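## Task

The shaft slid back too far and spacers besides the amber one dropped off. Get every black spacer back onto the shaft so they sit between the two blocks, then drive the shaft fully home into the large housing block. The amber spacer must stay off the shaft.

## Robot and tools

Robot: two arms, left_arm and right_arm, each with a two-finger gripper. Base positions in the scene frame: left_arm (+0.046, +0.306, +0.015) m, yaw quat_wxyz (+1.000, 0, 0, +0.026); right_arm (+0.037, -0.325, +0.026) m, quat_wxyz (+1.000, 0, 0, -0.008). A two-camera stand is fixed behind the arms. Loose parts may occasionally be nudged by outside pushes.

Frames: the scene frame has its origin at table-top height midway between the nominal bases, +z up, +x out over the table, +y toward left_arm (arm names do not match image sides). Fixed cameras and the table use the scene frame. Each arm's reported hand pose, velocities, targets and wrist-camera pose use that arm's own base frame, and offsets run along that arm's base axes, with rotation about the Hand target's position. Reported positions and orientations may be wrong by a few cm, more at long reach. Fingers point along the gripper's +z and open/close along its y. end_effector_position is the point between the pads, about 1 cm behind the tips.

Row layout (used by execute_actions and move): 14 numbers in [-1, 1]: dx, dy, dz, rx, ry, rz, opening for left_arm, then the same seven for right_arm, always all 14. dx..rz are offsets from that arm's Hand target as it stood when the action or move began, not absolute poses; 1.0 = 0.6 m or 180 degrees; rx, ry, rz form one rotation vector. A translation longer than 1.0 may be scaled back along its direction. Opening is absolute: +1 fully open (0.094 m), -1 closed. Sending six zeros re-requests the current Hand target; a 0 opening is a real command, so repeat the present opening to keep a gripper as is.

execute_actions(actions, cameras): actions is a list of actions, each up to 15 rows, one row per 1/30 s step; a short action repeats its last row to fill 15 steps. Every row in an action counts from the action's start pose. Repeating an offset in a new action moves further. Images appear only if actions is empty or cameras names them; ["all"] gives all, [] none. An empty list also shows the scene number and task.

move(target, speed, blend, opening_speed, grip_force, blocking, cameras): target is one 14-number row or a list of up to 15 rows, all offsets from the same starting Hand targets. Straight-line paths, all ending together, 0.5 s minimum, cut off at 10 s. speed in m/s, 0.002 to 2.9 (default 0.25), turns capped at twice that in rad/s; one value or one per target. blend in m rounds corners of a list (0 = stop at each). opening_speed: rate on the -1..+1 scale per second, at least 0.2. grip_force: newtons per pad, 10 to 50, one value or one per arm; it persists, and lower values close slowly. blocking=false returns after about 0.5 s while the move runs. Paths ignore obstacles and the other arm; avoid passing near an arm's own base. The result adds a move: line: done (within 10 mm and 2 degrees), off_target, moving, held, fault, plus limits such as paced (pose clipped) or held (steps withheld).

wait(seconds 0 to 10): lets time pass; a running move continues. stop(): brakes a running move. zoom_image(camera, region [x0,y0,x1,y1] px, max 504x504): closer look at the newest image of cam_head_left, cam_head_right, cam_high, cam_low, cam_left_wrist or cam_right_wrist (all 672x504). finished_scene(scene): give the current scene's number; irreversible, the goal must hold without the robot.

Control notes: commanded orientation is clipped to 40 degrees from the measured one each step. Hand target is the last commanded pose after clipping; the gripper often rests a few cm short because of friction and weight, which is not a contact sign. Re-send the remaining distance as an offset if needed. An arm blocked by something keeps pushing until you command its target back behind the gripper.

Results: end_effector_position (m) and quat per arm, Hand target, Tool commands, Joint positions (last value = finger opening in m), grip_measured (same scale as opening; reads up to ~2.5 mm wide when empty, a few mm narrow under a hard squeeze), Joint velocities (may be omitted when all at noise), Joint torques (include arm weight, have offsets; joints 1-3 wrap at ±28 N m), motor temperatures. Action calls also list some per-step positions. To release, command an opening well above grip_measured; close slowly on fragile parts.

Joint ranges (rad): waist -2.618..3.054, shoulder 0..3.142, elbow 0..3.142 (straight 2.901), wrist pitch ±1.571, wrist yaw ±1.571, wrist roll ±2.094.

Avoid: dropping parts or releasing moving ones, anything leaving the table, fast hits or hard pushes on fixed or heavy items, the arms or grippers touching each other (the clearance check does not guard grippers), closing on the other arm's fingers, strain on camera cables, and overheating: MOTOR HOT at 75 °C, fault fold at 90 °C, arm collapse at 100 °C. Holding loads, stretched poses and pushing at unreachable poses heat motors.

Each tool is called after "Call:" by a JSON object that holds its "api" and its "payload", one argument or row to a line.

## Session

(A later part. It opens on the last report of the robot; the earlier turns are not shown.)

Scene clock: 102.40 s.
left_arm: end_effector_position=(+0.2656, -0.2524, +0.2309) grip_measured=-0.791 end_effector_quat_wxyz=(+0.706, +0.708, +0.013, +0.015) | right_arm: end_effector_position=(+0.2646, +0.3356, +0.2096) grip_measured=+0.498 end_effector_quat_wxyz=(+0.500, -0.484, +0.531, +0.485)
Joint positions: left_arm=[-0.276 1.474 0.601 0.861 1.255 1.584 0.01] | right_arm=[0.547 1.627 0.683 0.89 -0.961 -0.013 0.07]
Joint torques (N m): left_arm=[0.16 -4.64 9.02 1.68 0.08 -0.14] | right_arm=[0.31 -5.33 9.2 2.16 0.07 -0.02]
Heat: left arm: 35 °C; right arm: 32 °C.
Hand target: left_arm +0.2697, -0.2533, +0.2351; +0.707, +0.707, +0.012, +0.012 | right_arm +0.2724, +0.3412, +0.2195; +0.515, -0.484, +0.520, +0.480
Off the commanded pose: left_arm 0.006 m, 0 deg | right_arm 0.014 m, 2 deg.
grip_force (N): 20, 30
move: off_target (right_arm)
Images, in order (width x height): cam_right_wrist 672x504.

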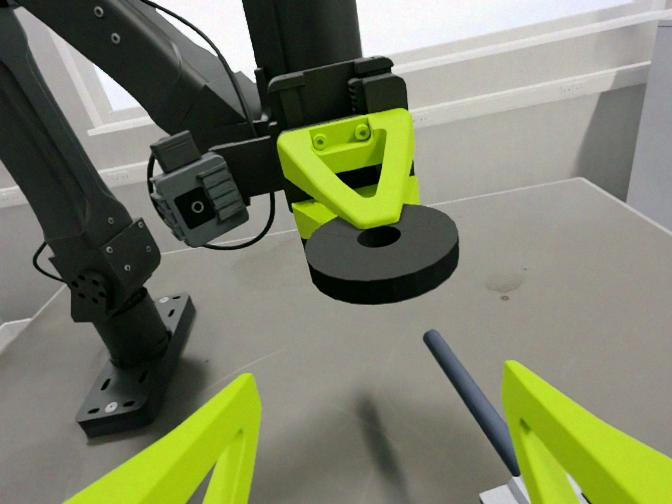

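Call:
{"api": "move", "payload": {
  "target": [
    [0,0,0,0,0,0,-1,0.0,0.01,0.0323,0,0,0,0.5],
    [0,0,0,0,0,0,-1,0.0047,0.05,0.0323,0,0,0,0.5]
  ],
  "speed": 0.08,
  "cameras": ["cam_right_wrist"]
}}

Scene clock: 105.67 s.
left_arm: end_effector_position=(+0.2656, -0.2524, +0.2309) grip_measured=-0.791 end_effector_quat_wxyz=(+0.706, +0.708, +0.013, +0.015) | right_arm: end_effector_position=(+0.2686, +0.3657, +0.2337) grip_measured=+0.498 end_effector_quat_wxyz=(+0.509, -0.486, +0.521, +0.483)
Joint positions: left_arm=[-0.276 1.474 0.601 0.861 1.255 1.584 0.01] | right_arm=[0.622 1.646 0.799 0.822 -0.887 -0.01 0.07]
Joint torques (N m): left_arm=[0.17 -4.63 9.05 1.69 0.08 -0.13] | right_arm=[0.32 -5.94 9.5 1.91 0.1 -0.03]
Heat: left arm: 35 °C; right arm: 32 °C.
Hand target: left_arm +0.2697, -0.2533, +0.2351; +0.707, +0.707, +0.012, +0.012 | right_arm +0.2751, +0.3713, +0.2390; +0.515, -0.484, +0.520, +0.480
Off the commanded pose: left_arm 0.006 m, 0 deg | right_arm 0.010 m, 1 deg.
grip_force (N): 20, 30
move: done
Images, in order (width x height): cam_right_wrist 672x504.

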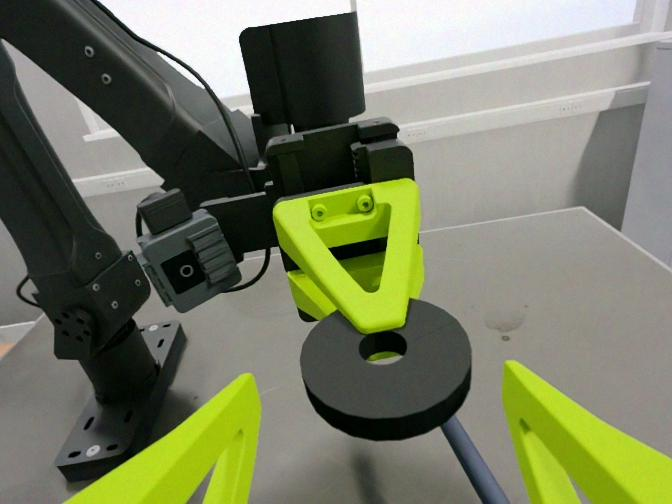

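Call:
{"api": "move", "payload": {
  "target": [0,0,0,0,0,0,-1,0.0072,0.0205,-0.0267,0,0,0,0.5],
  "speed": 0.05,
  "cameras": ["cam_right_wrist"]
}}

Scene clock: 109.40 s.
left_arm: end_effector_position=(+0.2656, -0.2524, +0.2309) grip_measured=-0.791 end_effector_quat_wxyz=(+0.706, +0.708, +0.013, +0.015) | right_arm: end_effector_position=(+0.2731, +0.3767, +0.2128) grip_measured=+0.498 end_effector_quat_wxyz=(+0.500, -0.484, +0.532, +0.483)
Joint positions: left_arm=[-0.276 1.474 0.601 0.861 1.255 1.584 0.01] | right_arm=[0.642 1.721 0.809 0.86 -0.864 -0.01 0.07]
Joint torques (N m): left_arm=[0.17 -4.64 9.01 1.68 0.08 -0.13] | right_arm=[0.46 -6.43 9.43 2.22 0.07 -0.03]
Heat: left arm: 36 °C; right arm: 32 °C.
Hand target: left_arm +0.2697, -0.2533, +0.2351; +0.707, +0.707, +0.012, +0.012 | right_arm +0.2794, +0.3836, +0.2230; +0.515, -0.484, +0.520, +0.480
Off the commanded pose: left_arm 0.006 m, 0 deg | right_arm 0.014 m, 2 deg.
grip_force (N): 20, 30
move: off_target (right_arm)
Images, in order (width x height): cam_right_wrist 672x504.

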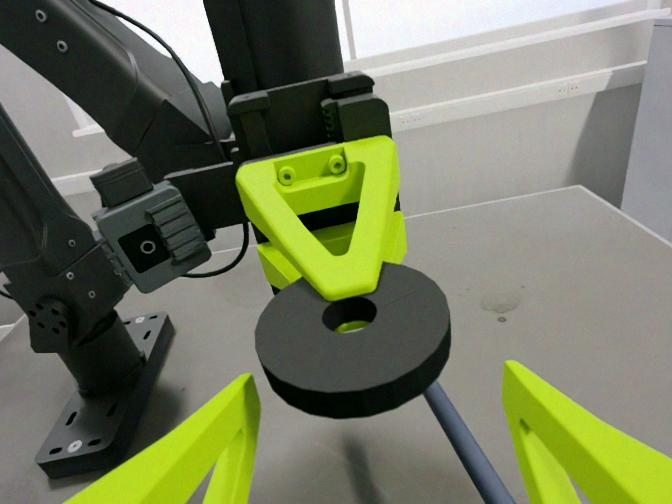

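Call:
{"api": "move", "payload": {
  "target": [0,0,0,0,0,0,-1,-0.0077,0.0072,0.0158,0,0,0,0.5],
  "speed": 0.05,
  "cameras": ["cam_right_wrist"]
}}

Scene clock: 111.13 s.
left_arm: end_effector_position=(+0.2656, -0.2524, +0.2309) grip_measured=-0.791 end_effector_quat_wxyz=(+0.706, +0.708, +0.013, +0.015) | right_arm: end_effector_position=(+0.2713, +0.3826, +0.2159) grip_measured=+0.498 end_effector_quat_wxyz=(+0.501, -0.484, +0.531, +0.482)
Joint positions: left_arm=[-0.276 1.474 0.601 0.861 1.255 1.584 0.01] | right_arm=[0.66 1.721 0.823 0.849 -0.846 -0.01 0.07]
Joint torques (N m): left_arm=[0.16 -4.63 9.03 1.69 0.08 -0.14] | right_arm=[0.49 -8.96 9.47 1.95 0.09 -0.01]
Heat: left arm: 36 °C; right arm: 32 °C.
Hand target: left_arm +0.2697, -0.2533, +0.2351; +0.707, +0.707, +0.012, +0.012 | right_arm +0.2749, +0.3878, +0.2324; +0.515, -0.484, +0.520, +0.480
Off the commanded pose: left_arm 0.006 m, 0 deg | right_arm 0.018 m, 2 deg.
grip_force (N): 20, 30
move: off_target (right_arm)
Images, in order (width x height): cam_right_wrist 672x504.

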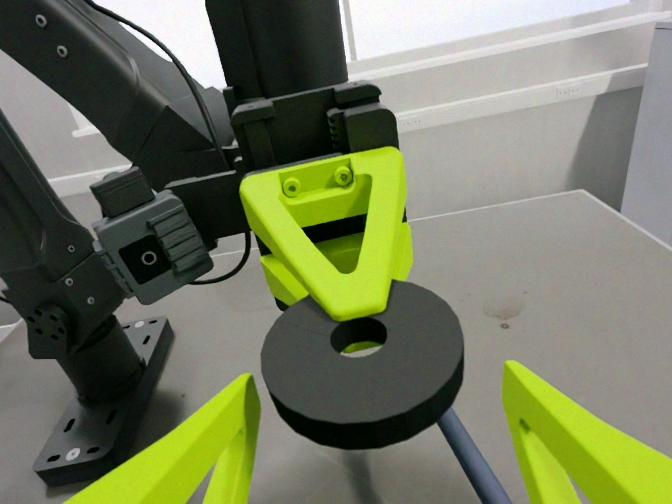

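Call:
{"api": "move", "payload": {
  "target": [0,0,0,0,0,0,-1,-0.003,0.0,0.015,0,0,0,0.5],
  "speed": 0.05,
  "cameras": ["cam_right_wrist"]
}}

Scene clock: 112.70 s.
left_arm: end_effector_position=(+0.2656, -0.2524, +0.2309) grip_measured=-0.791 end_effector_quat_wxyz=(+0.706, +0.708, +0.013, +0.015) | right_arm: end_effector_position=(+0.2716, +0.3843, +0.2128) grip_measured=+0.498 end_effector_quat_wxyz=(+0.491, -0.483, +0.540, +0.483)
Joint positions: left_arm=[-0.276 1.474 0.601 0.861 1.255 1.584 0.01] | right_arm=[0.663 1.721 0.833 0.812 -0.842 -0.009 0.07]
Joint torques (N m): left_arm=[0.17 -4.64 9.03 1.68 0.08 -0.14] | right_arm=[0.51 -11.74 9.54 1.95 0.06 -0.01]
Heat: left arm: 36 °C; right arm: 33 °C.
Hand target: left_arm +0.2697, -0.2533, +0.2351; +0.707, +0.707, +0.012, +0.012 | right_arm +0.2729, +0.3879, +0.2415; +0.515, -0.484, +0.520, +0.480
Off the commanded pose: left_arm 0.006 m, 0 deg | right_arm 0.029 m, 4 deg.
grip_force (N): 20, 30
move: off_target (right_arm)
Images, in order (width x height): cam_right_wrist 672x504.

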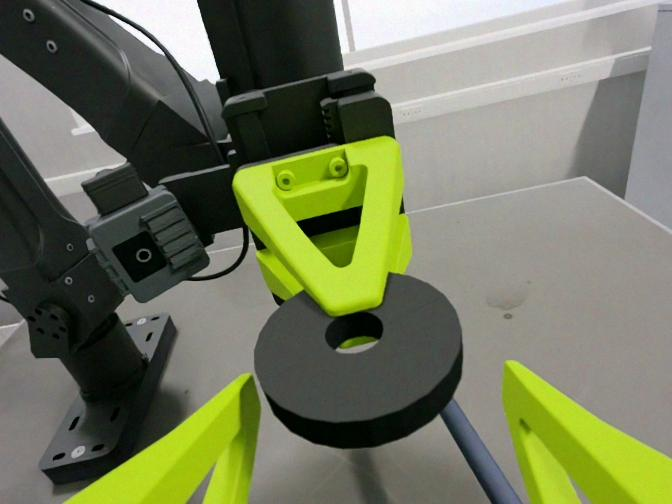

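Call:
{"api": "move", "payload": {
  "target": [
    [0,0,0,0,0,0,-1,-0.0015,-0.133,0.015,0,0,0,0.5],
    [0,0,0,0,0,0,-1,0.0038,0.0,-0.0137,0,0,0,0.5]
  ],
  "speed": 0.1,
  "cameras": ["cam_right_wrist"]
}}

Scene clock: 116.97 s.
left_arm: end_effector_position=(+0.2656, -0.2524, +0.2309) grip_measured=-0.791 end_effector_quat_wxyz=(+0.706, +0.708, +0.013, +0.015) | right_arm: end_effector_position=(+0.2678, +0.3814, +0.2217) grip_measured=+0.498 end_effector_quat_wxyz=(+0.498, -0.485, +0.532, +0.484)
Joint positions: left_arm=[-0.276 1.474 0.601 0.861 1.255 1.584 0.01] | right_arm=[0.662 1.693 0.823 0.815 -0.847 -0.009 0.07]
Joint torques (N m): left_arm=[0.17 -4.64 9.02 1.69 0.07 -0.13] | right_arm=[0.27 -6.34 9.77 2.23 0.07 -0.03]
Heat: left arm: 36 °C; right arm: 33 °C.
Hand target: left_arm +0.2697, -0.2533, +0.2351; +0.707, +0.707, +0.012, +0.012 | right_arm +0.2753, +0.3879, +0.2332; +0.515, -0.484, +0.520, +0.480
Off the commanded pose: left_arm 0.006 m, 0 deg | right_arm 0.015 m, 2 deg.
grip_force (N): 20, 30
move: off_target (right_arm)
Images, in order (width x height): cam_right_wrist 672x504.

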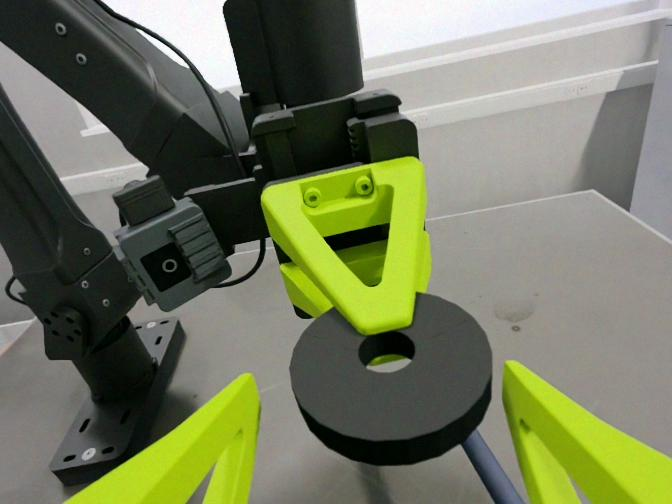

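Call:
{"api": "move", "payload": {
  "target": [0,0,0,0,0,0,-1,0.0075,-0.0043,0.008,0.0167,-0.0012,0,0.5],
  "speed": 0.05,
  "cameras": ["cam_right_wrist"]
}}

Scene clock: 119.50 s.
left_arm: end_effector_position=(+0.2656, -0.2524, +0.2309) grip_measured=-0.791 end_effector_quat_wxyz=(+0.706, +0.708, +0.013, +0.015) | right_arm: end_effector_position=(+0.2717, +0.3831, +0.2308) grip_measured=+0.498 end_effector_quat_wxyz=(+0.517, -0.473, +0.515, +0.495)
Joint positions: left_arm=[-0.276 1.474 0.601 0.861 1.255 1.584 0.01] | right_arm=[0.66 1.726 0.823 0.937 -0.846 0.046 0.07]
Joint torques (N m): left_arm=[0.17 -4.63 9.02 1.68 0.07 -0.14] | right_arm=[-0.61 -6.38 8.95 2.22 -0.04 0]
Heat: left arm: 36 °C; right arm: 33 °C.
Hand target: left_arm +0.2697, -0.2533, +0.2351; +0.707, +0.707, +0.012, +0.012 | right_arm +0.2798, +0.3853, +0.2381; +0.529, -0.472, +0.506, +0.492
Off the commanded pose: left_arm 0.006 m, 0 deg | right_arm 0.011 m, 2 deg.
grip_force (N): 20, 30
move: off_target (right_arm)
Images, in order (width x height): cam_right_wrist 672x504.

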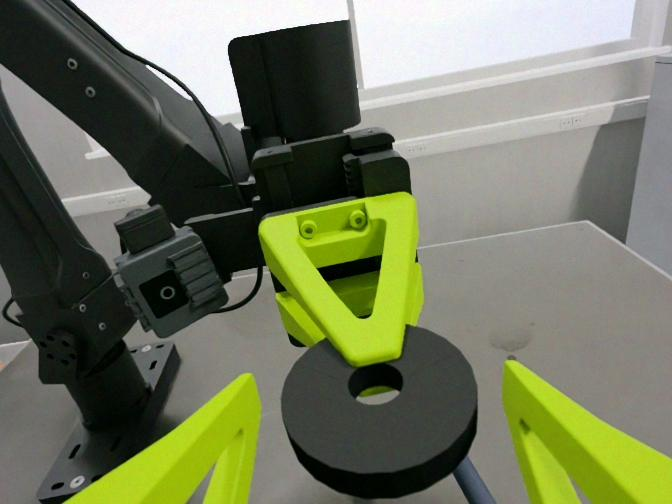

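Call:
{"api": "move", "payload": {
  "target": [0,0,0,0,0,0,-1,0.0,-0.0063,-0.004,-0.0083,0.0006,0,0.5],
  "speed": 0.05,
  "cameras": ["cam_right_wrist"]
}}

Scene clock: 121.37 s.
left_arm: end_effector_position=(+0.2656, -0.2524, +0.2309) grip_measured=-0.791 end_effector_quat_wxyz=(+0.706, +0.708, +0.013, +0.015) | right_arm: end_effector_position=(+0.2750, +0.3807, +0.2253) grip_measured=+0.498 end_effector_quat_wxyz=(+0.512, -0.474, +0.523, +0.489)
Joint positions: left_arm=[-0.276 1.474 0.601 0.861 1.255 1.584 0.01] | right_arm=[0.651 1.726 0.823 0.907 -0.847 0.029 0.07]
Joint torques (N m): left_arm=[0.17 -4.64 9.03 1.69 0.08 -0.14] | right_arm=[-0.62 -8.25 8.88 1.93 -0.13 -0.11]
Heat: left arm: 36 °C; right arm: 33 °C.
Hand target: left_arm +0.2697, -0.2533, +0.2351; +0.707, +0.707, +0.012, +0.012 | right_arm +0.2797, +0.3816, +0.2357; +0.522, -0.478, +0.513, +0.486
Off the commanded pose: left_arm 0.006 m, 0 deg | right_arm 0.012 m, 2 deg.
grip_force (N): 20, 30
move: off_target (right_arm)
Images, in order (width x height): cam_right_wrist 672x504.

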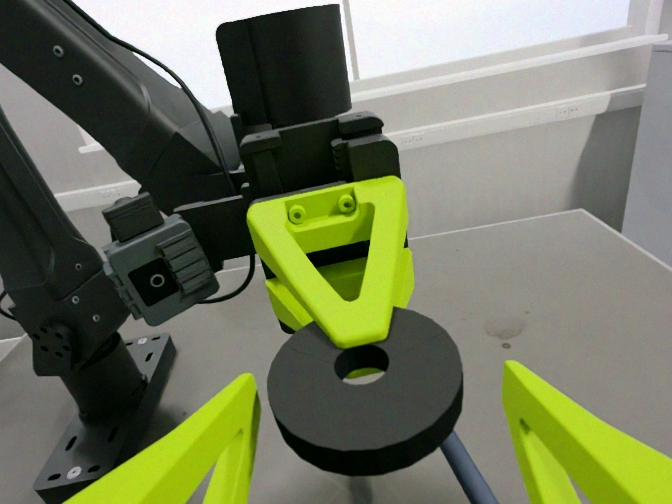

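Call:
{"api": "move", "payload": {
  "target": [0,0,0,0,0,0,-1,-0.004,-0.0025,0,0,0,0,0.5],
  "speed": 0.05,
  "cameras": ["cam_right_wrist"]
}}

Scene clock: 122.87 s.
left_arm: end_effector_position=(+0.2656, -0.2524, +0.2309) grip_measured=-0.791 end_effector_quat_wxyz=(+0.706, +0.708, +0.013, +0.015) | right_arm: end_effector_position=(+0.2750, +0.3807, +0.2252) grip_measured=+0.498 end_effector_quat_wxyz=(+0.512, -0.474, +0.523, +0.489)
Joint positions: left_arm=[-0.276 1.474 0.601 0.861 1.255 1.584 0.01] | right_arm=[0.651 1.726 0.823 0.907 -0.847 0.029 0.07]
Joint torques (N m): left_arm=[0.17 -4.64 9.02 1.69 0.07 -0.13] | right_arm=[-0.57 -9.11 7.99 1.94 -0.12 -0.12]
Heat: left arm: 36 °C; right arm: 33 °C.
Hand target: left_arm +0.2697, -0.2533, +0.2351; +0.707, +0.707, +0.012, +0.012 | right_arm +0.2773, +0.3801, +0.2358; +0.522, -0.478, +0.513, +0.486
Off the commanded pose: left_arm 0.006 m, 0 deg | right_arm 0.011 m, 2 deg.
grip_force (N): 20, 30
move: off_target (right_arm)
Images, in order (width x height): cam_right_wrist 672x504.

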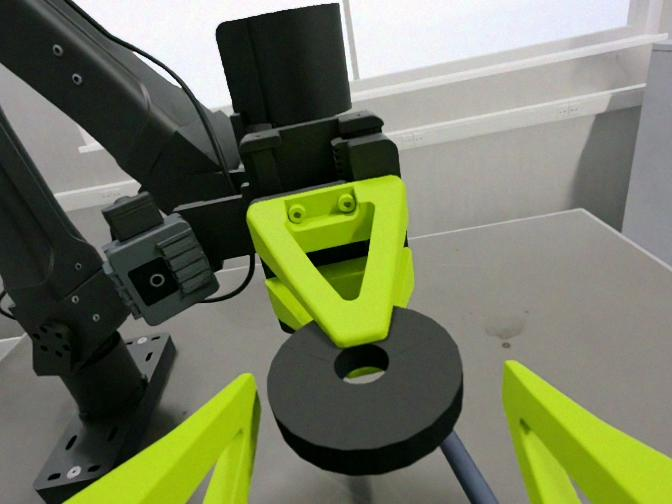

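Call:
{"api": "move", "payload": {
  "target": [0,0,0,0,0,0,-1,0,0,0,0,0,0,-1],
  "speed": 0.05,
  "opening_speed": 0.4,
  "cameras": ["cam_right_wrist"]
}}

Scene clock: 127.50 s.
left_arm: end_effector_position=(+0.2661, -0.2524, +0.2309) grip_measured=-0.791 end_effector_quat_wxyz=(+0.706, +0.708, +0.014, +0.016) | right_arm: end_effector_position=(+0.2730, +0.3809, +0.2252) grip_measured=+0.135 end_effector_quat_wxyz=(+0.510, -0.477, +0.520, +0.491)
Joint positions: left_arm=[-0.276 1.474 0.601 0.862 1.252 1.584 0.01] | right_arm=[0.651 1.726 0.823 0.907 -0.858 0.028 0.053]
Joint torques (N m): left_arm=[0.17 -4.64 9.03 1.69 0.1 -0.13] | right_arm=[-0.54 -9.14 7.98 1.94 -0.01 -0.11]
Heat: left arm: 36 °C; right arm: 33 °C.
Hand target: left_arm +0.2697, -0.2533, +0.2352; +0.707, +0.707, +0.012, +0.012 | right_arm +0.2773, +0.3801, +0.2358; +0.522, -0.478, +0.513, +0.486
Off the commanded pose: left_arm 0.006 m, 1 deg | right_arm 0.011 m, 2 deg.
grip_force (N): 20, 30
move: off_target (right_arm)
Images, in order (width x height): cam_right_wrist 672x504.

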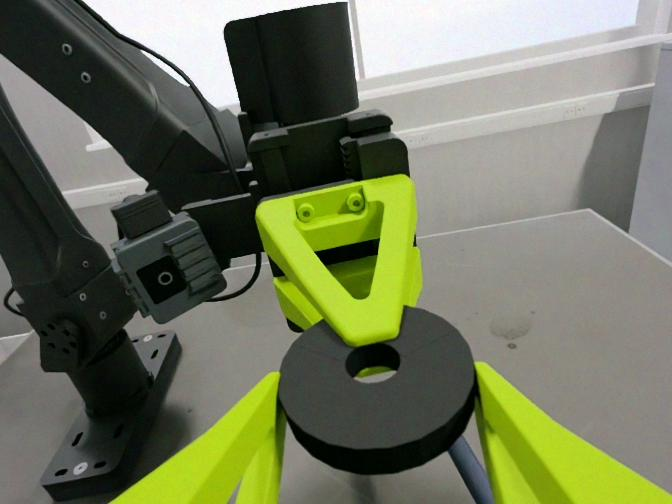

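Call:
{"api": "move", "payload": {
  "target": [
    [0,0,0,0,0,0,-1,0,0,0,0,0,0,0.32],
    [0,0,0,0,0,0,-1,0.0,0.006,-0.0095,0,0,0,0.32]
  ],
  "speed": 0.04,
  "cameras": ["cam_right_wrist"]
}}

Scene clock: 131.63 s.
left_arm: end_effector_position=(+0.2656, -0.2524, +0.2309) grip_measured=-0.791 end_effector_quat_wxyz=(+0.706, +0.708, +0.013, +0.015) | right_arm: end_effector_position=(+0.2730, +0.3809, +0.2252) grip_measured=+0.318 end_effector_quat_wxyz=(+0.510, -0.477, +0.520, +0.491)
Joint positions: left_arm=[-0.276 1.474 0.601 0.862 1.255 1.584 0.01] | right_arm=[0.651 1.726 0.823 0.907 -0.858 0.028 0.062]
Joint torques (N m): left_arm=[0.2 -4.64 9.03 1.69 0.08 -0.13] | right_arm=[0.09 -7.1 7.87 2.18 0.08 -0.11]
Heat: left arm: 36 °C; right arm: 33 °C.
Hand target: left_arm +0.2697, -0.2533, +0.2351; +0.707, +0.707, +0.012, +0.012 | right_arm +0.2773, +0.3837, +0.2301; +0.522, -0.478, +0.513, +0.486
Off the commanded pose: left_arm 0.006 m, 0 deg | right_arm 0.007 m, 2 deg.
grip_force (N): 20, 30
move: done
Images, in order (width x height): cam_right_wrist 672x504.

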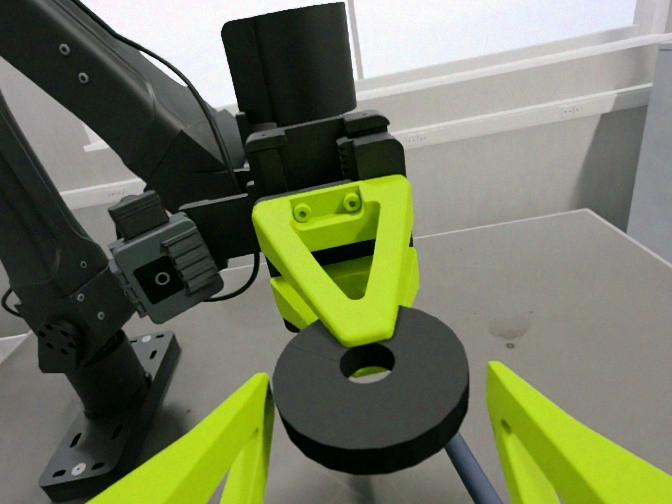

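Call:
{"api": "move", "payload": {
  "target": [0,0,0,0,0,0,-1,0.0,0.004,-0.0083,0,0,0,0.32],
  "speed": 0.04,
  "cameras": ["cam_right_wrist"]
}}

Scene clock: 132.77 s.
left_arm: end_effector_position=(+0.2656, -0.2524, +0.2309) grip_measured=-0.791 end_effector_quat_wxyz=(+0.706, +0.708, +0.013, +0.015) | right_arm: end_effector_position=(+0.2745, +0.3816, +0.2232) grip_measured=+0.318 end_effector_quat_wxyz=(+0.512, -0.477, +0.519, +0.490)
Joint positions: left_arm=[-0.276 1.474 0.601 0.862 1.255 1.584 0.01] | right_arm=[0.651 1.737 0.823 0.923 -0.855 0.028 0.062]
Joint torques (N m): left_arm=[0.2 -4.63 9.03 1.68 0.07 -0.13] | right_arm=[0.53 -6.6 7.61 2.21 0.11 -0.12]
Heat: left arm: 36 °C; right arm: 33 °C.
Hand target: left_arm +0.2697, -0.2533, +0.2351; +0.707, +0.707, +0.012, +0.012 | right_arm +0.2773, +0.3861, +0.2250; +0.522, -0.478, +0.513, +0.486
Off the commanded pose: left_arm 0.006 m, 0 deg | right_arm 0.006 m, 1 deg.
grip_force (N): 20, 30
move: done
Images, in order (width x height): cam_right_wrist 672x504.

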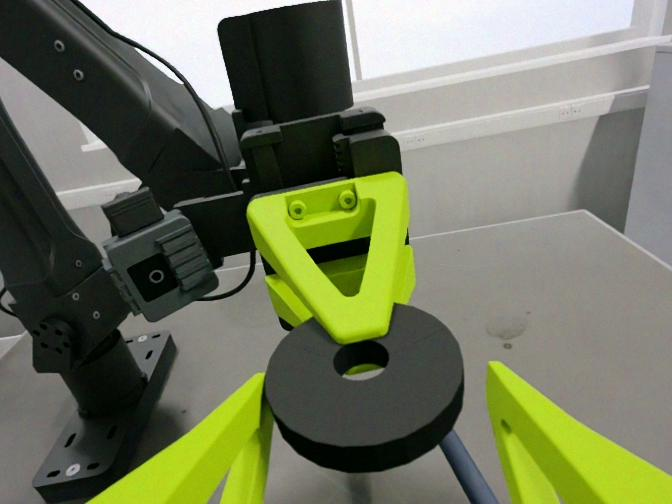

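Call:
{"api": "move", "payload": {
  "target": [0,0,0,0,0,0,-1,-0.005,0.005,-0.006,0,0,0,0.32],
  "speed": 0.04,
  "cameras": ["cam_right_wrist"]
}}

Scene clock: 133.87 s.
left_arm: end_effector_position=(+0.2656, -0.2524, +0.2310) grip_measured=-0.791 end_effector_quat_wxyz=(+0.706, +0.708, +0.013, +0.015) | right_arm: end_effector_position=(+0.2723, +0.3853, +0.2227) grip_measured=+0.318 end_effector_quat_wxyz=(+0.515, -0.478, +0.517, +0.490)
Joint positions: left_arm=[-0.276 1.474 0.601 0.863 1.255 1.584 0.01] | right_arm=[0.664 1.745 0.823 0.937 -0.844 0.027 0.062]
Joint torques (N m): left_arm=[0.16 -4.63 9.02 1.68 0.07 -0.13] | right_arm=[0.53 -6.57 6.98 2.23 0.12 -0.11]
Heat: left arm: 36 °C; right arm: 33 °C.
Hand target: left_arm +0.2698, -0.2533, +0.2351; +0.707, +0.707, +0.012, +0.012 | right_arm +0.2744, +0.3890, +0.2214; +0.522, -0.478, +0.513, +0.486
Off the commanded pose: left_arm 0.006 m, 0 deg | right_arm 0.004 m, 1 deg.
grip_force (N): 20, 30
move: done
Images, in order (width x height): cam_right_wrist 672x504.

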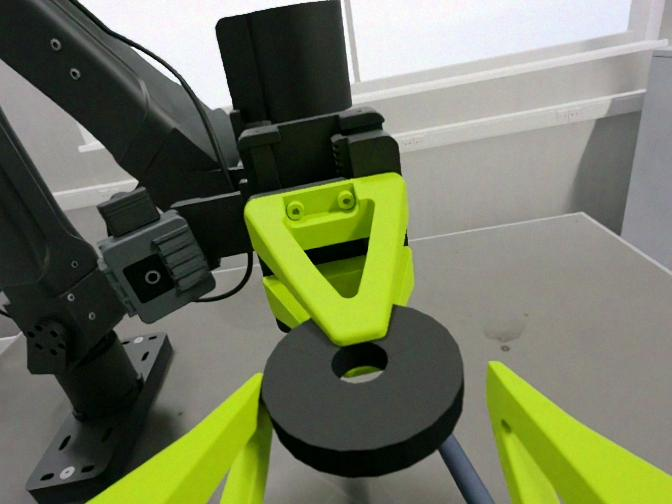

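Call:
{"api": "move", "payload": {
  "target": [0,0,0,0,0,0,-1,0,0,0,0,0,0,-1],
  "opening_speed": 0.4,
  "cameras": ["cam_right_wrist"]
}}

Scene clock: 140.83 s.
left_arm: end_effector_position=(+0.2656, -0.2524, +0.2310) grip_measured=-0.791 end_effector_quat_wxyz=(+0.706, +0.708, +0.013, +0.015) | right_arm: end_effector_position=(+0.2723, +0.3853, +0.2230) grip_measured=+0.141 end_effector_quat_wxyz=(+0.515, -0.478, +0.516, +0.490)
Joint positions: left_arm=[-0.276 1.474 0.601 0.863 1.255 1.584 0.01] | right_arm=[0.664 1.745 0.823 0.939 -0.844 0.026 0.054]
Joint torques (N m): left_arm=[0.16 -4.62 9.02 1.68 0.08 -0.13] | right_arm=[0.5 -6.56 6.98 2.21 0.13 -0.11]
Heat: left arm: 36 °C; right arm: 34 °C.
Hand target: left_arm +0.2697, -0.2534, +0.2351; +0.707, +0.707, +0.012, +0.012 | right_arm +0.2744, +0.3890, +0.2214; +0.522, -0.478, +0.513, +0.486
Off the commanded pose: left_arm 0.006 m, 0 deg | right_arm 0.005 m, 1 deg.
grip_force (N): 20, 30
move: done
Images, in order (width x height): cam_right_wrist 672x504.

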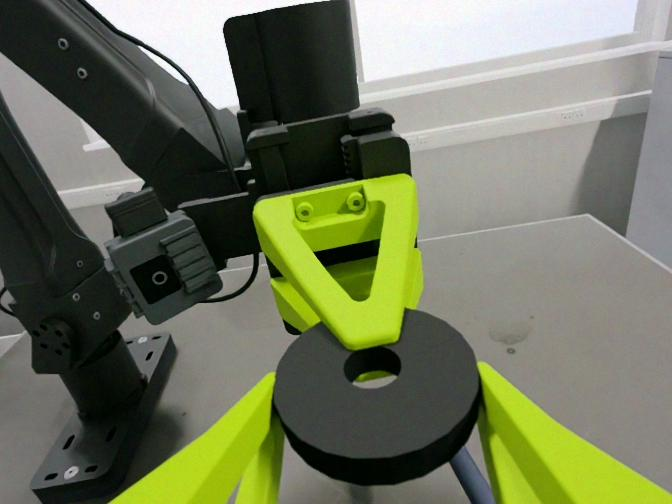

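Call:
{"api": "move", "payload": {
  "target": [0,0,0,0,0,0,-0.5,0,0,0,0,0,0,-1],
  "opening_speed": 0.5,
  "cameras": ["cam_right_wrist"]
}}

Call:
{"api": "move", "payload": {
  "target": [
    [-0.01,0.12,0,0,0,0,-0.5,0,0,0,0,0,0,-1],
    [-0.01,0.2,0.03,0,0,0,-0.5,0,0,0,0,0,0,-1]
  ],
  "speed": 0.12,
  "blend": 0.02,
  "cameras": ["cam_right_wrist", "cam_left_wrist"]
}}

Scene clock: 142.67 s.
left_arm: end_effector_position=(+0.2655, -0.2524, +0.2313) grip_measured=-0.503 end_effector_quat_wxyz=(+0.706, +0.708, +0.012, +0.016) | right_arm: end_effector_position=(+0.2726, +0.3853, +0.2230) grip_measured=+0.141 end_effector_quat_wxyz=(+0.516, -0.477, +0.516, +0.490)
Joint positions: left_arm=[-0.276 1.474 0.601 0.865 1.255 1.584 0.023] | right_arm=[0.664 1.745 0.823 0.939 -0.842 0.026 0.054]
Joint torques (N m): left_arm=[0.16 -4.62 9.02 1.66 0.07 -0.14] | right_arm=[0.51 -6.56 6.97 2.21 0.11 -0.11]
Heat: left arm: 36 °C; right arm: 34 °C.
Hand target: left_arm +0.2697, -0.2534, +0.2351; +0.707, +0.707, +0.012, +0.012 | right_arm +0.2744, +0.3890, +0.2214; +0.522, -0.478, +0.513, +0.486
Off the commanded pose: left_arm 0.006 m, 0 deg | right_arm 0.004 m, 1 deg.
grip_force (N): 20, 30
move: done
Images, in order (width x height): cam_right_wrist 672x504.

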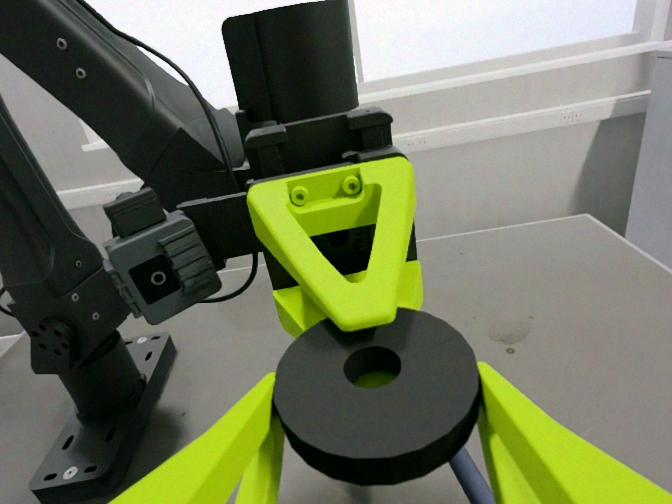

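Scene clock: 144.50 s.
left_arm: end_effector_position=(+0.2676, -0.1347, +0.2538) grip_measured=-0.503 end_effector_quat_wxyz=(+0.704, +0.704, +0.061, +0.077) | right_arm: end_effector_position=(+0.2726, +0.3853, +0.2230) grip_measured=+0.141 end_effector_quat_wxyz=(+0.516, -0.477, +0.516, +0.490)
Joint positions: left_arm=[0.175 1.294 0.53 0.865 1.551 1.491 0.023] | right_arm=[0.664 1.745 0.823 0.939 -0.842 0.026 0.054]
Joint torques (N m): left_arm=[0.42 -5.55 5.74 1.35 0 -0.13] | right_arm=[0.5 -6.57 6.95 2.21 0.11 -0.11]
Heat: left arm: 36 °C; right arm: 35 °C.
Hand target: left_arm +0.2637, -0.1333, +0.2531; +0.707, +0.707, +0.012, +0.012 | right_arm +0.2744, +0.3890, +0.2214; +0.522, -0.478, +0.513, +0.486
Off the commanded pose: left_arm 0.004 m, 9 deg | right_arm 0.004 m, 1 deg.
joint sent to its limit (left arm) — joint 5 (wrist yaw), upper limit. The joint targets are off in orientation, not in position.
grip_force (N): 20, 30
move: off_target (left_arm)
Images, in order (width x height): cam_left_wrist 672x504, cam_right_wrist 672x504.

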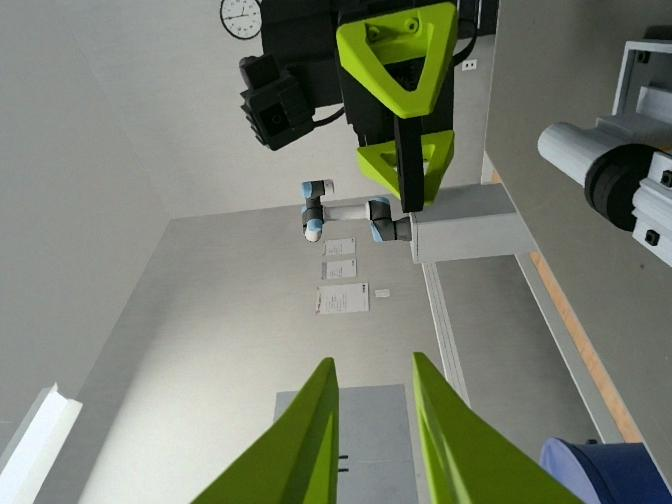

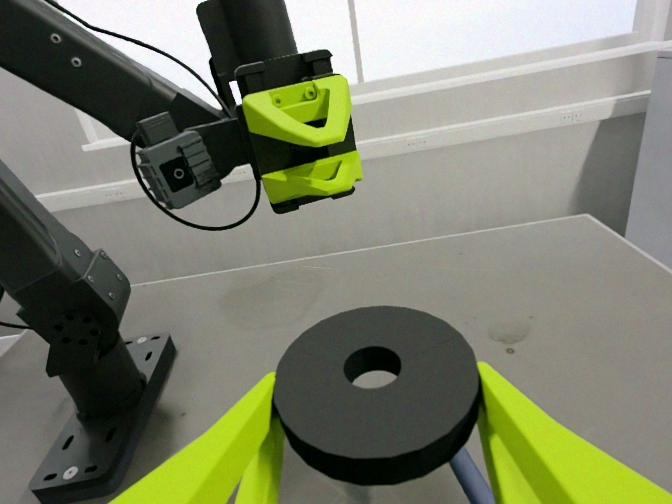

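Call:
{"api": "move", "payload": {
  "target": [0.0428,0.0618,-0.188,-0.0869,0.4937,0.07,-1,0.1367,-0.1065,-0.1273,-0.505,-0.046,0.0804,-1],
  "speed": 0.25,
  "cameras": ["all"]
}}

Scene clock: 160.60 s.
left_arm: end_effector_position=(+0.2904, -0.0975, +0.1445) grip_measured=-0.991 end_effector_quat_wxyz=(+0.576, +0.426, +0.569, -0.403) | right_arm: end_effector_position=(+0.3553, +0.3205, +0.1465) grip_measured=+0.141 end_effector_quat_wxyz=(-0.072, +0.785, -0.616, +0.010)
Joint positions: left_arm=[0.301 1.611 0.463 0.59 1.551 0.589 0] | right_arm=[0.73 2.354 2.474 -1.545 -0.004 -1.081 0.054]
Joint torques (N m): left_arm=[0.43 -4.49 4.75 1.38 0.29 -0.05] | right_arm=[0.46 -11.38 9.24 0.58 0.02 -0.08]
Heat: left arm: 35 °C; right arm: 35 °C.
Hand target: left_arm +0.2894, -0.0963, +0.1403; +0.572, +0.416, +0.572, -0.415 | right_arm +0.3564, +0.3251, +0.1449; +0.000, +0.791, -0.612, -0.001
Off the commanded pose: left_arm 0.005 m, 2 deg | right_arm 0.005 m, 8 deg.
joint sent to its limit (left arm) — joint 5 (wrist yaw), upper limit. The joint targets still meet the commanded pose.
joint sent to its limit (right arm) — joint 4 (wrist pitch), lower limit. The joint targets are off in orientation, not in position.
grip_force (N): 20, 30
move: off_target (right_arm)

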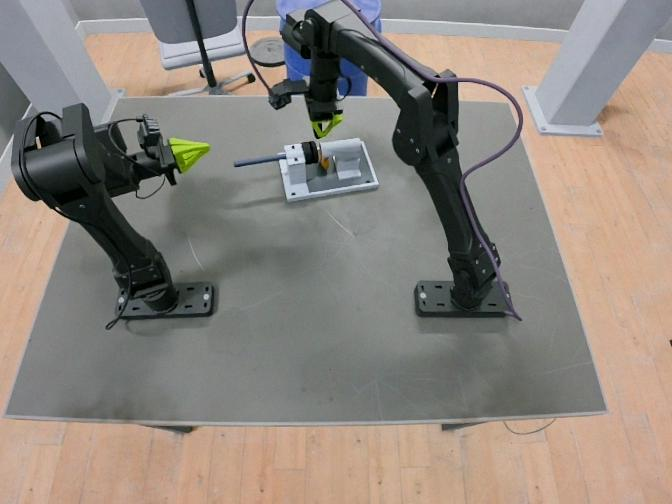

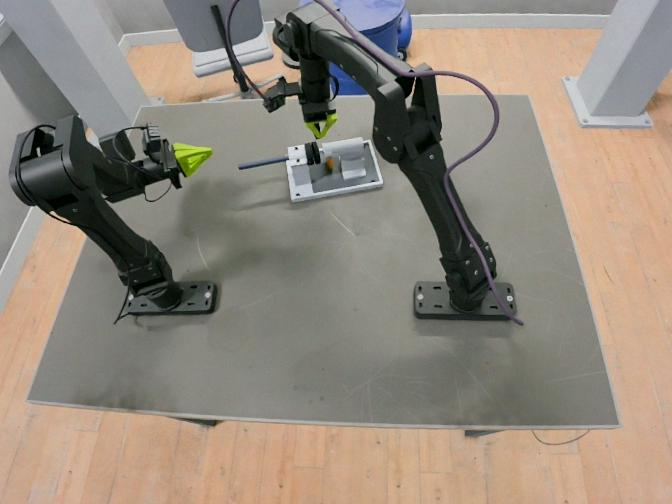

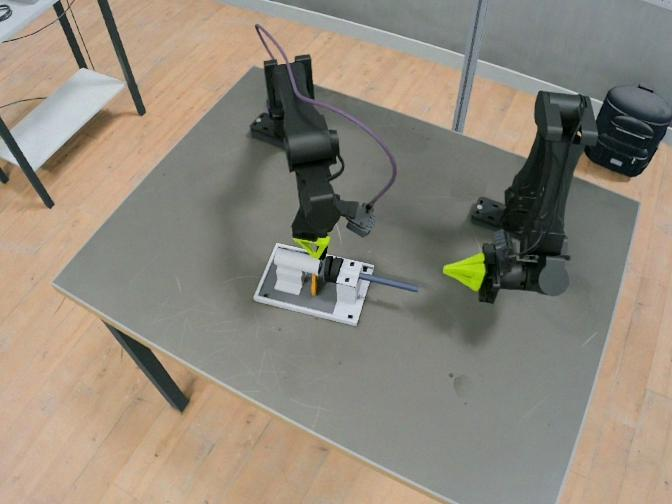

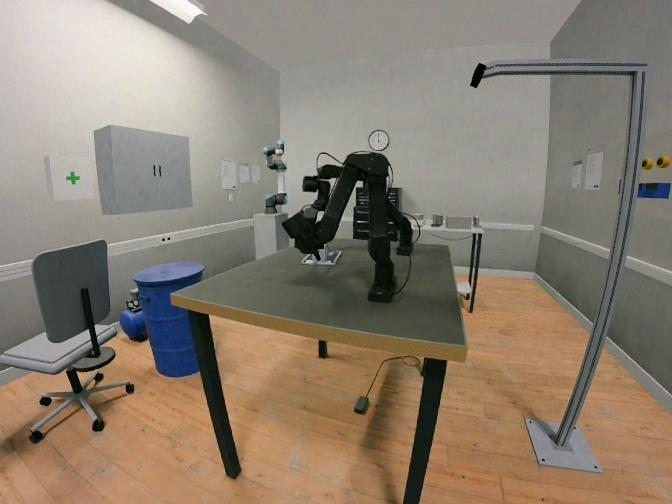

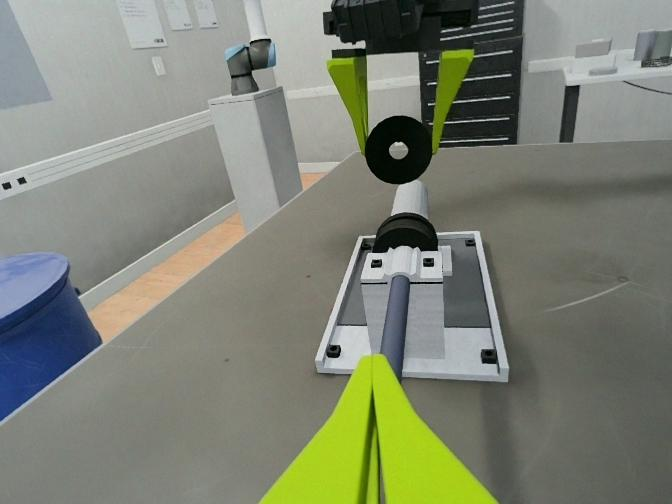

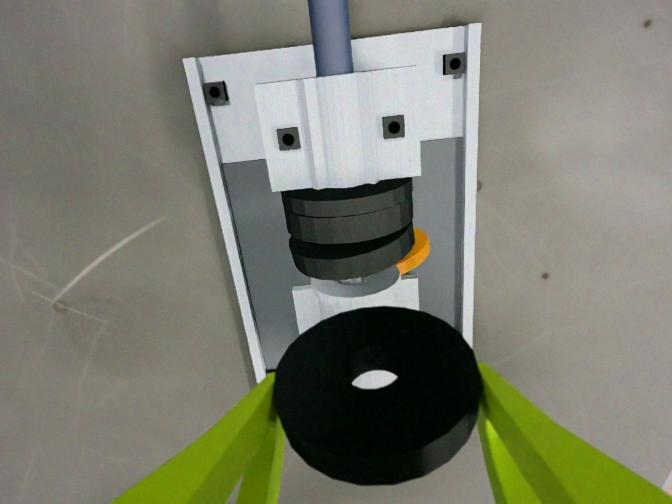

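Call:
{"api": "zoom_image", "payload": {
  "camera": "cam_right_wrist",
  "region": [230, 140, 480, 330]
}}

Call:
{"api": "zoom_image", "payload": {
  "camera": "cam_left_wrist",
  "region": [300, 100, 510, 270]
}}

Scaled by 2.016 from the camera's 672x504 image, which has a finer 960x720 frame.

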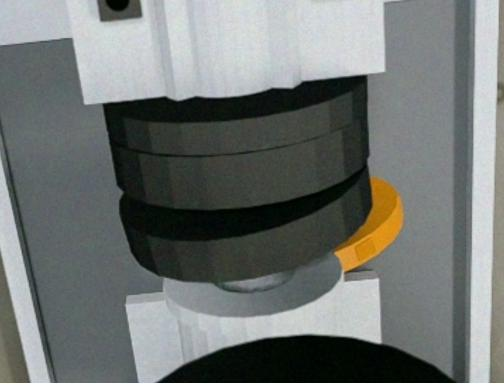

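Scaled by 2.400 from the camera's 672x504 image, which has a finer 960x720 frame.

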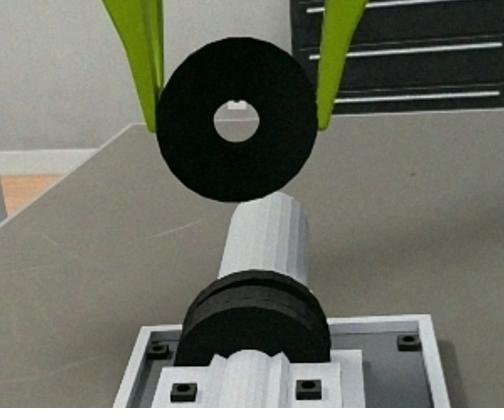

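Call:
{"api": "zoom_image", "payload": {
  "camera": "cam_high",
  "region": [250, 220, 430, 340]
}}

Call:
{"api": "zoom_image", "payload": {
  "camera": "cam_head_right",
  "region": [270, 100, 400, 210]
}}

Scaled by 2.800 from the camera's 672x504 image, which has a finer 960x720 frame.

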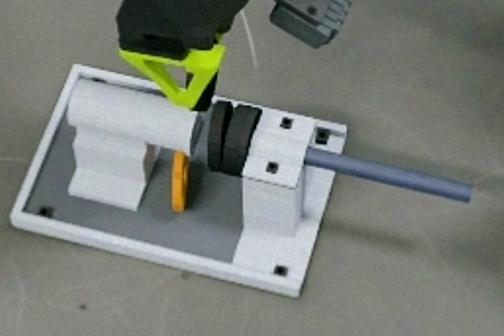

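Scaled by 3.877 from the camera's 672x504 image, which has a finer 960x720 frame.

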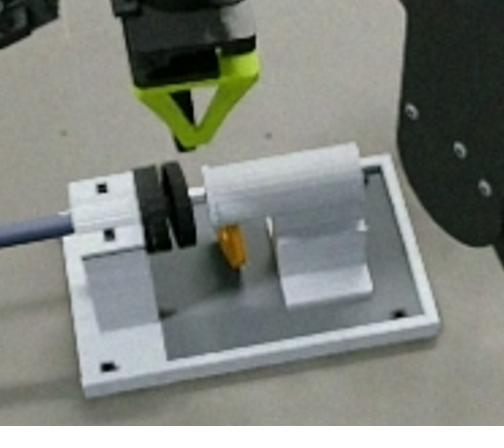

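Call:
{"api": "zoom_image", "payload": {
  "camera": "cam_head_right",
  "region": [295, 130, 345, 170]
}}

Call:
{"api": "zoom_image", "payload": {
  "camera": "cam_head_left",
  "region": [290, 130, 345, 172]
}}

Call:
{"api": "zoom_image", "payload": {
  "camera": "cam_right_wrist",
  "region": [280, 170, 440, 320]
}}

Scaled by 10.080 from the camera's 672x504 image, which has a finer 960x720 frame.

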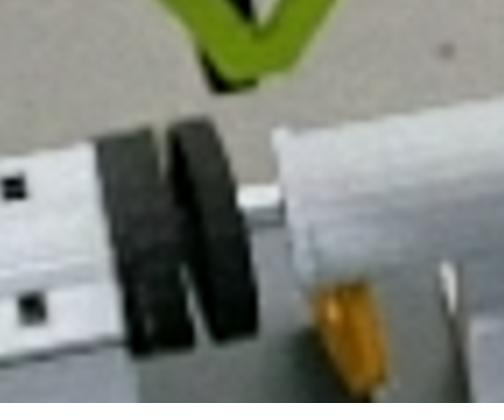

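Scaled by 9.164 from the camera's 672x504 image, which has a finer 960x720 frame.

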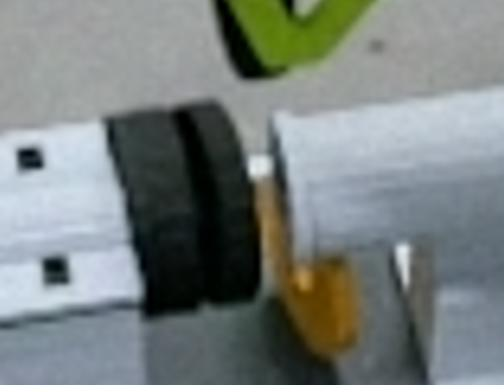

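Scaled by 3.150 from the camera's 672x504 image, which has a finer 960x720 frame.

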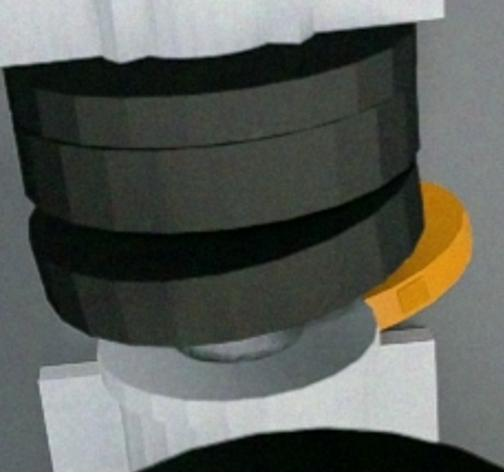

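Call:
{"api": "move", "payload": {
  "target": [0,0,0,0,0,0,-1,0.0053,-0.0063,-0.0375,0.0139,-0.0538,0,-1],
  "speed": 0.1,
  "cameras": ["cam_right_wrist", "cam_left_wrist"]
}}

Scene clock: 173.17 s.
left_arm: end_effector_position=(+0.2904, -0.0975, +0.1445) grip_measured=-0.991 end_effector_quat_wxyz=(+0.576, +0.426, +0.569, -0.403) | right_arm: end_effector_position=(+0.3583, +0.3181, +0.1146) grip_measured=+0.141 end_effector_quat_wxyz=(-0.050, +0.789, -0.610, +0.048)
Joint positions: left_arm=[0.301 1.611 0.463 0.59 1.551 0.589 0] | right_arm=[0.753 2.344 2.325 -1.437 0.078 -1.076 0.054]
Joint torques (N m): left_arm=[0.44 -4.55 4.78 1.37 0.29 -0.06] | right_arm=[0.32 -16.76 4.56 0.99 0.08 0.03]
Heat: left arm: 35 °C; right arm: 33 °C.
Hand target: left_arm +0.2894, -0.0965, +0.1404; +0.571, +0.416, +0.575, -0.412 (not the last commanded pose) | right_arm +0.3596, +0.3213, +0.1224; -0.069, +0.788, -0.610, +0.053
Off the commanded pose: left_arm 0.004 m, 2 deg | right_arm 0.009 m, 2 deg.
grip_force (N): 20, 30
move: done
Images, in order (width x height): cam_left_wrist 672x504, cam_right_wrist 672x504.

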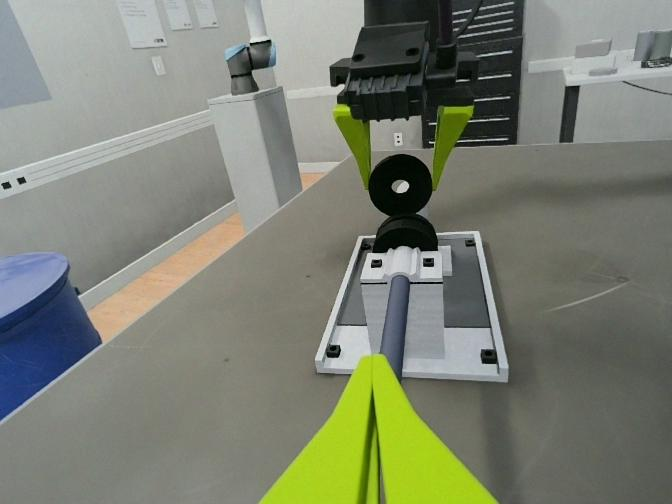

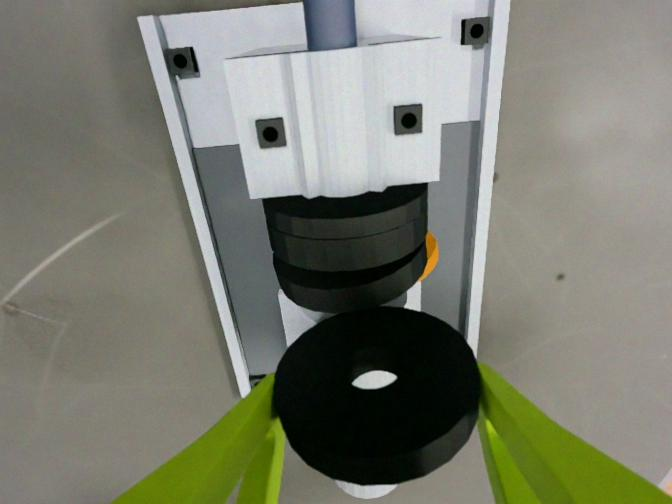

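Call:
{"api": "zoom_image", "payload": {
  "camera": "cam_right_wrist",
  "region": [240, 170, 500, 365]
}}

Call:
{"api": "zoom_image", "payload": {
  "camera": "cam_left_wrist",
  "region": [340, 130, 470, 300]
}}

Scaled by 1.938 from the camera's 672x504 image, which has a finer 960x720 frame.

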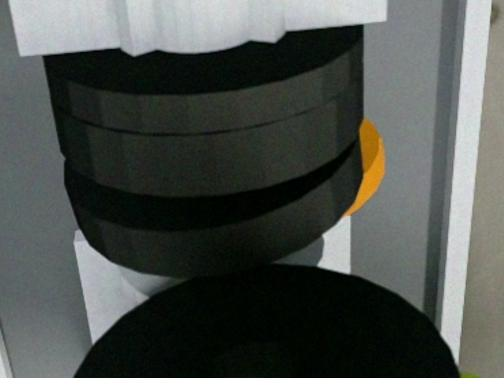

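Scaled by 2.965 from the camera's 672x504 image, which has a finer 960x720 frame.

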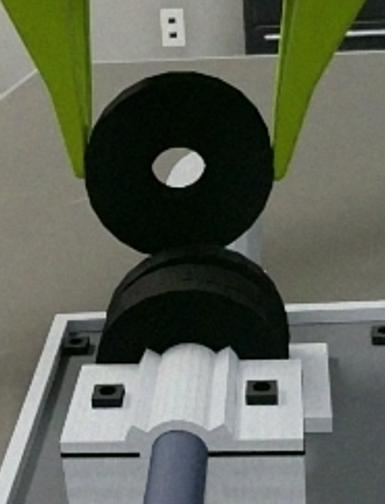

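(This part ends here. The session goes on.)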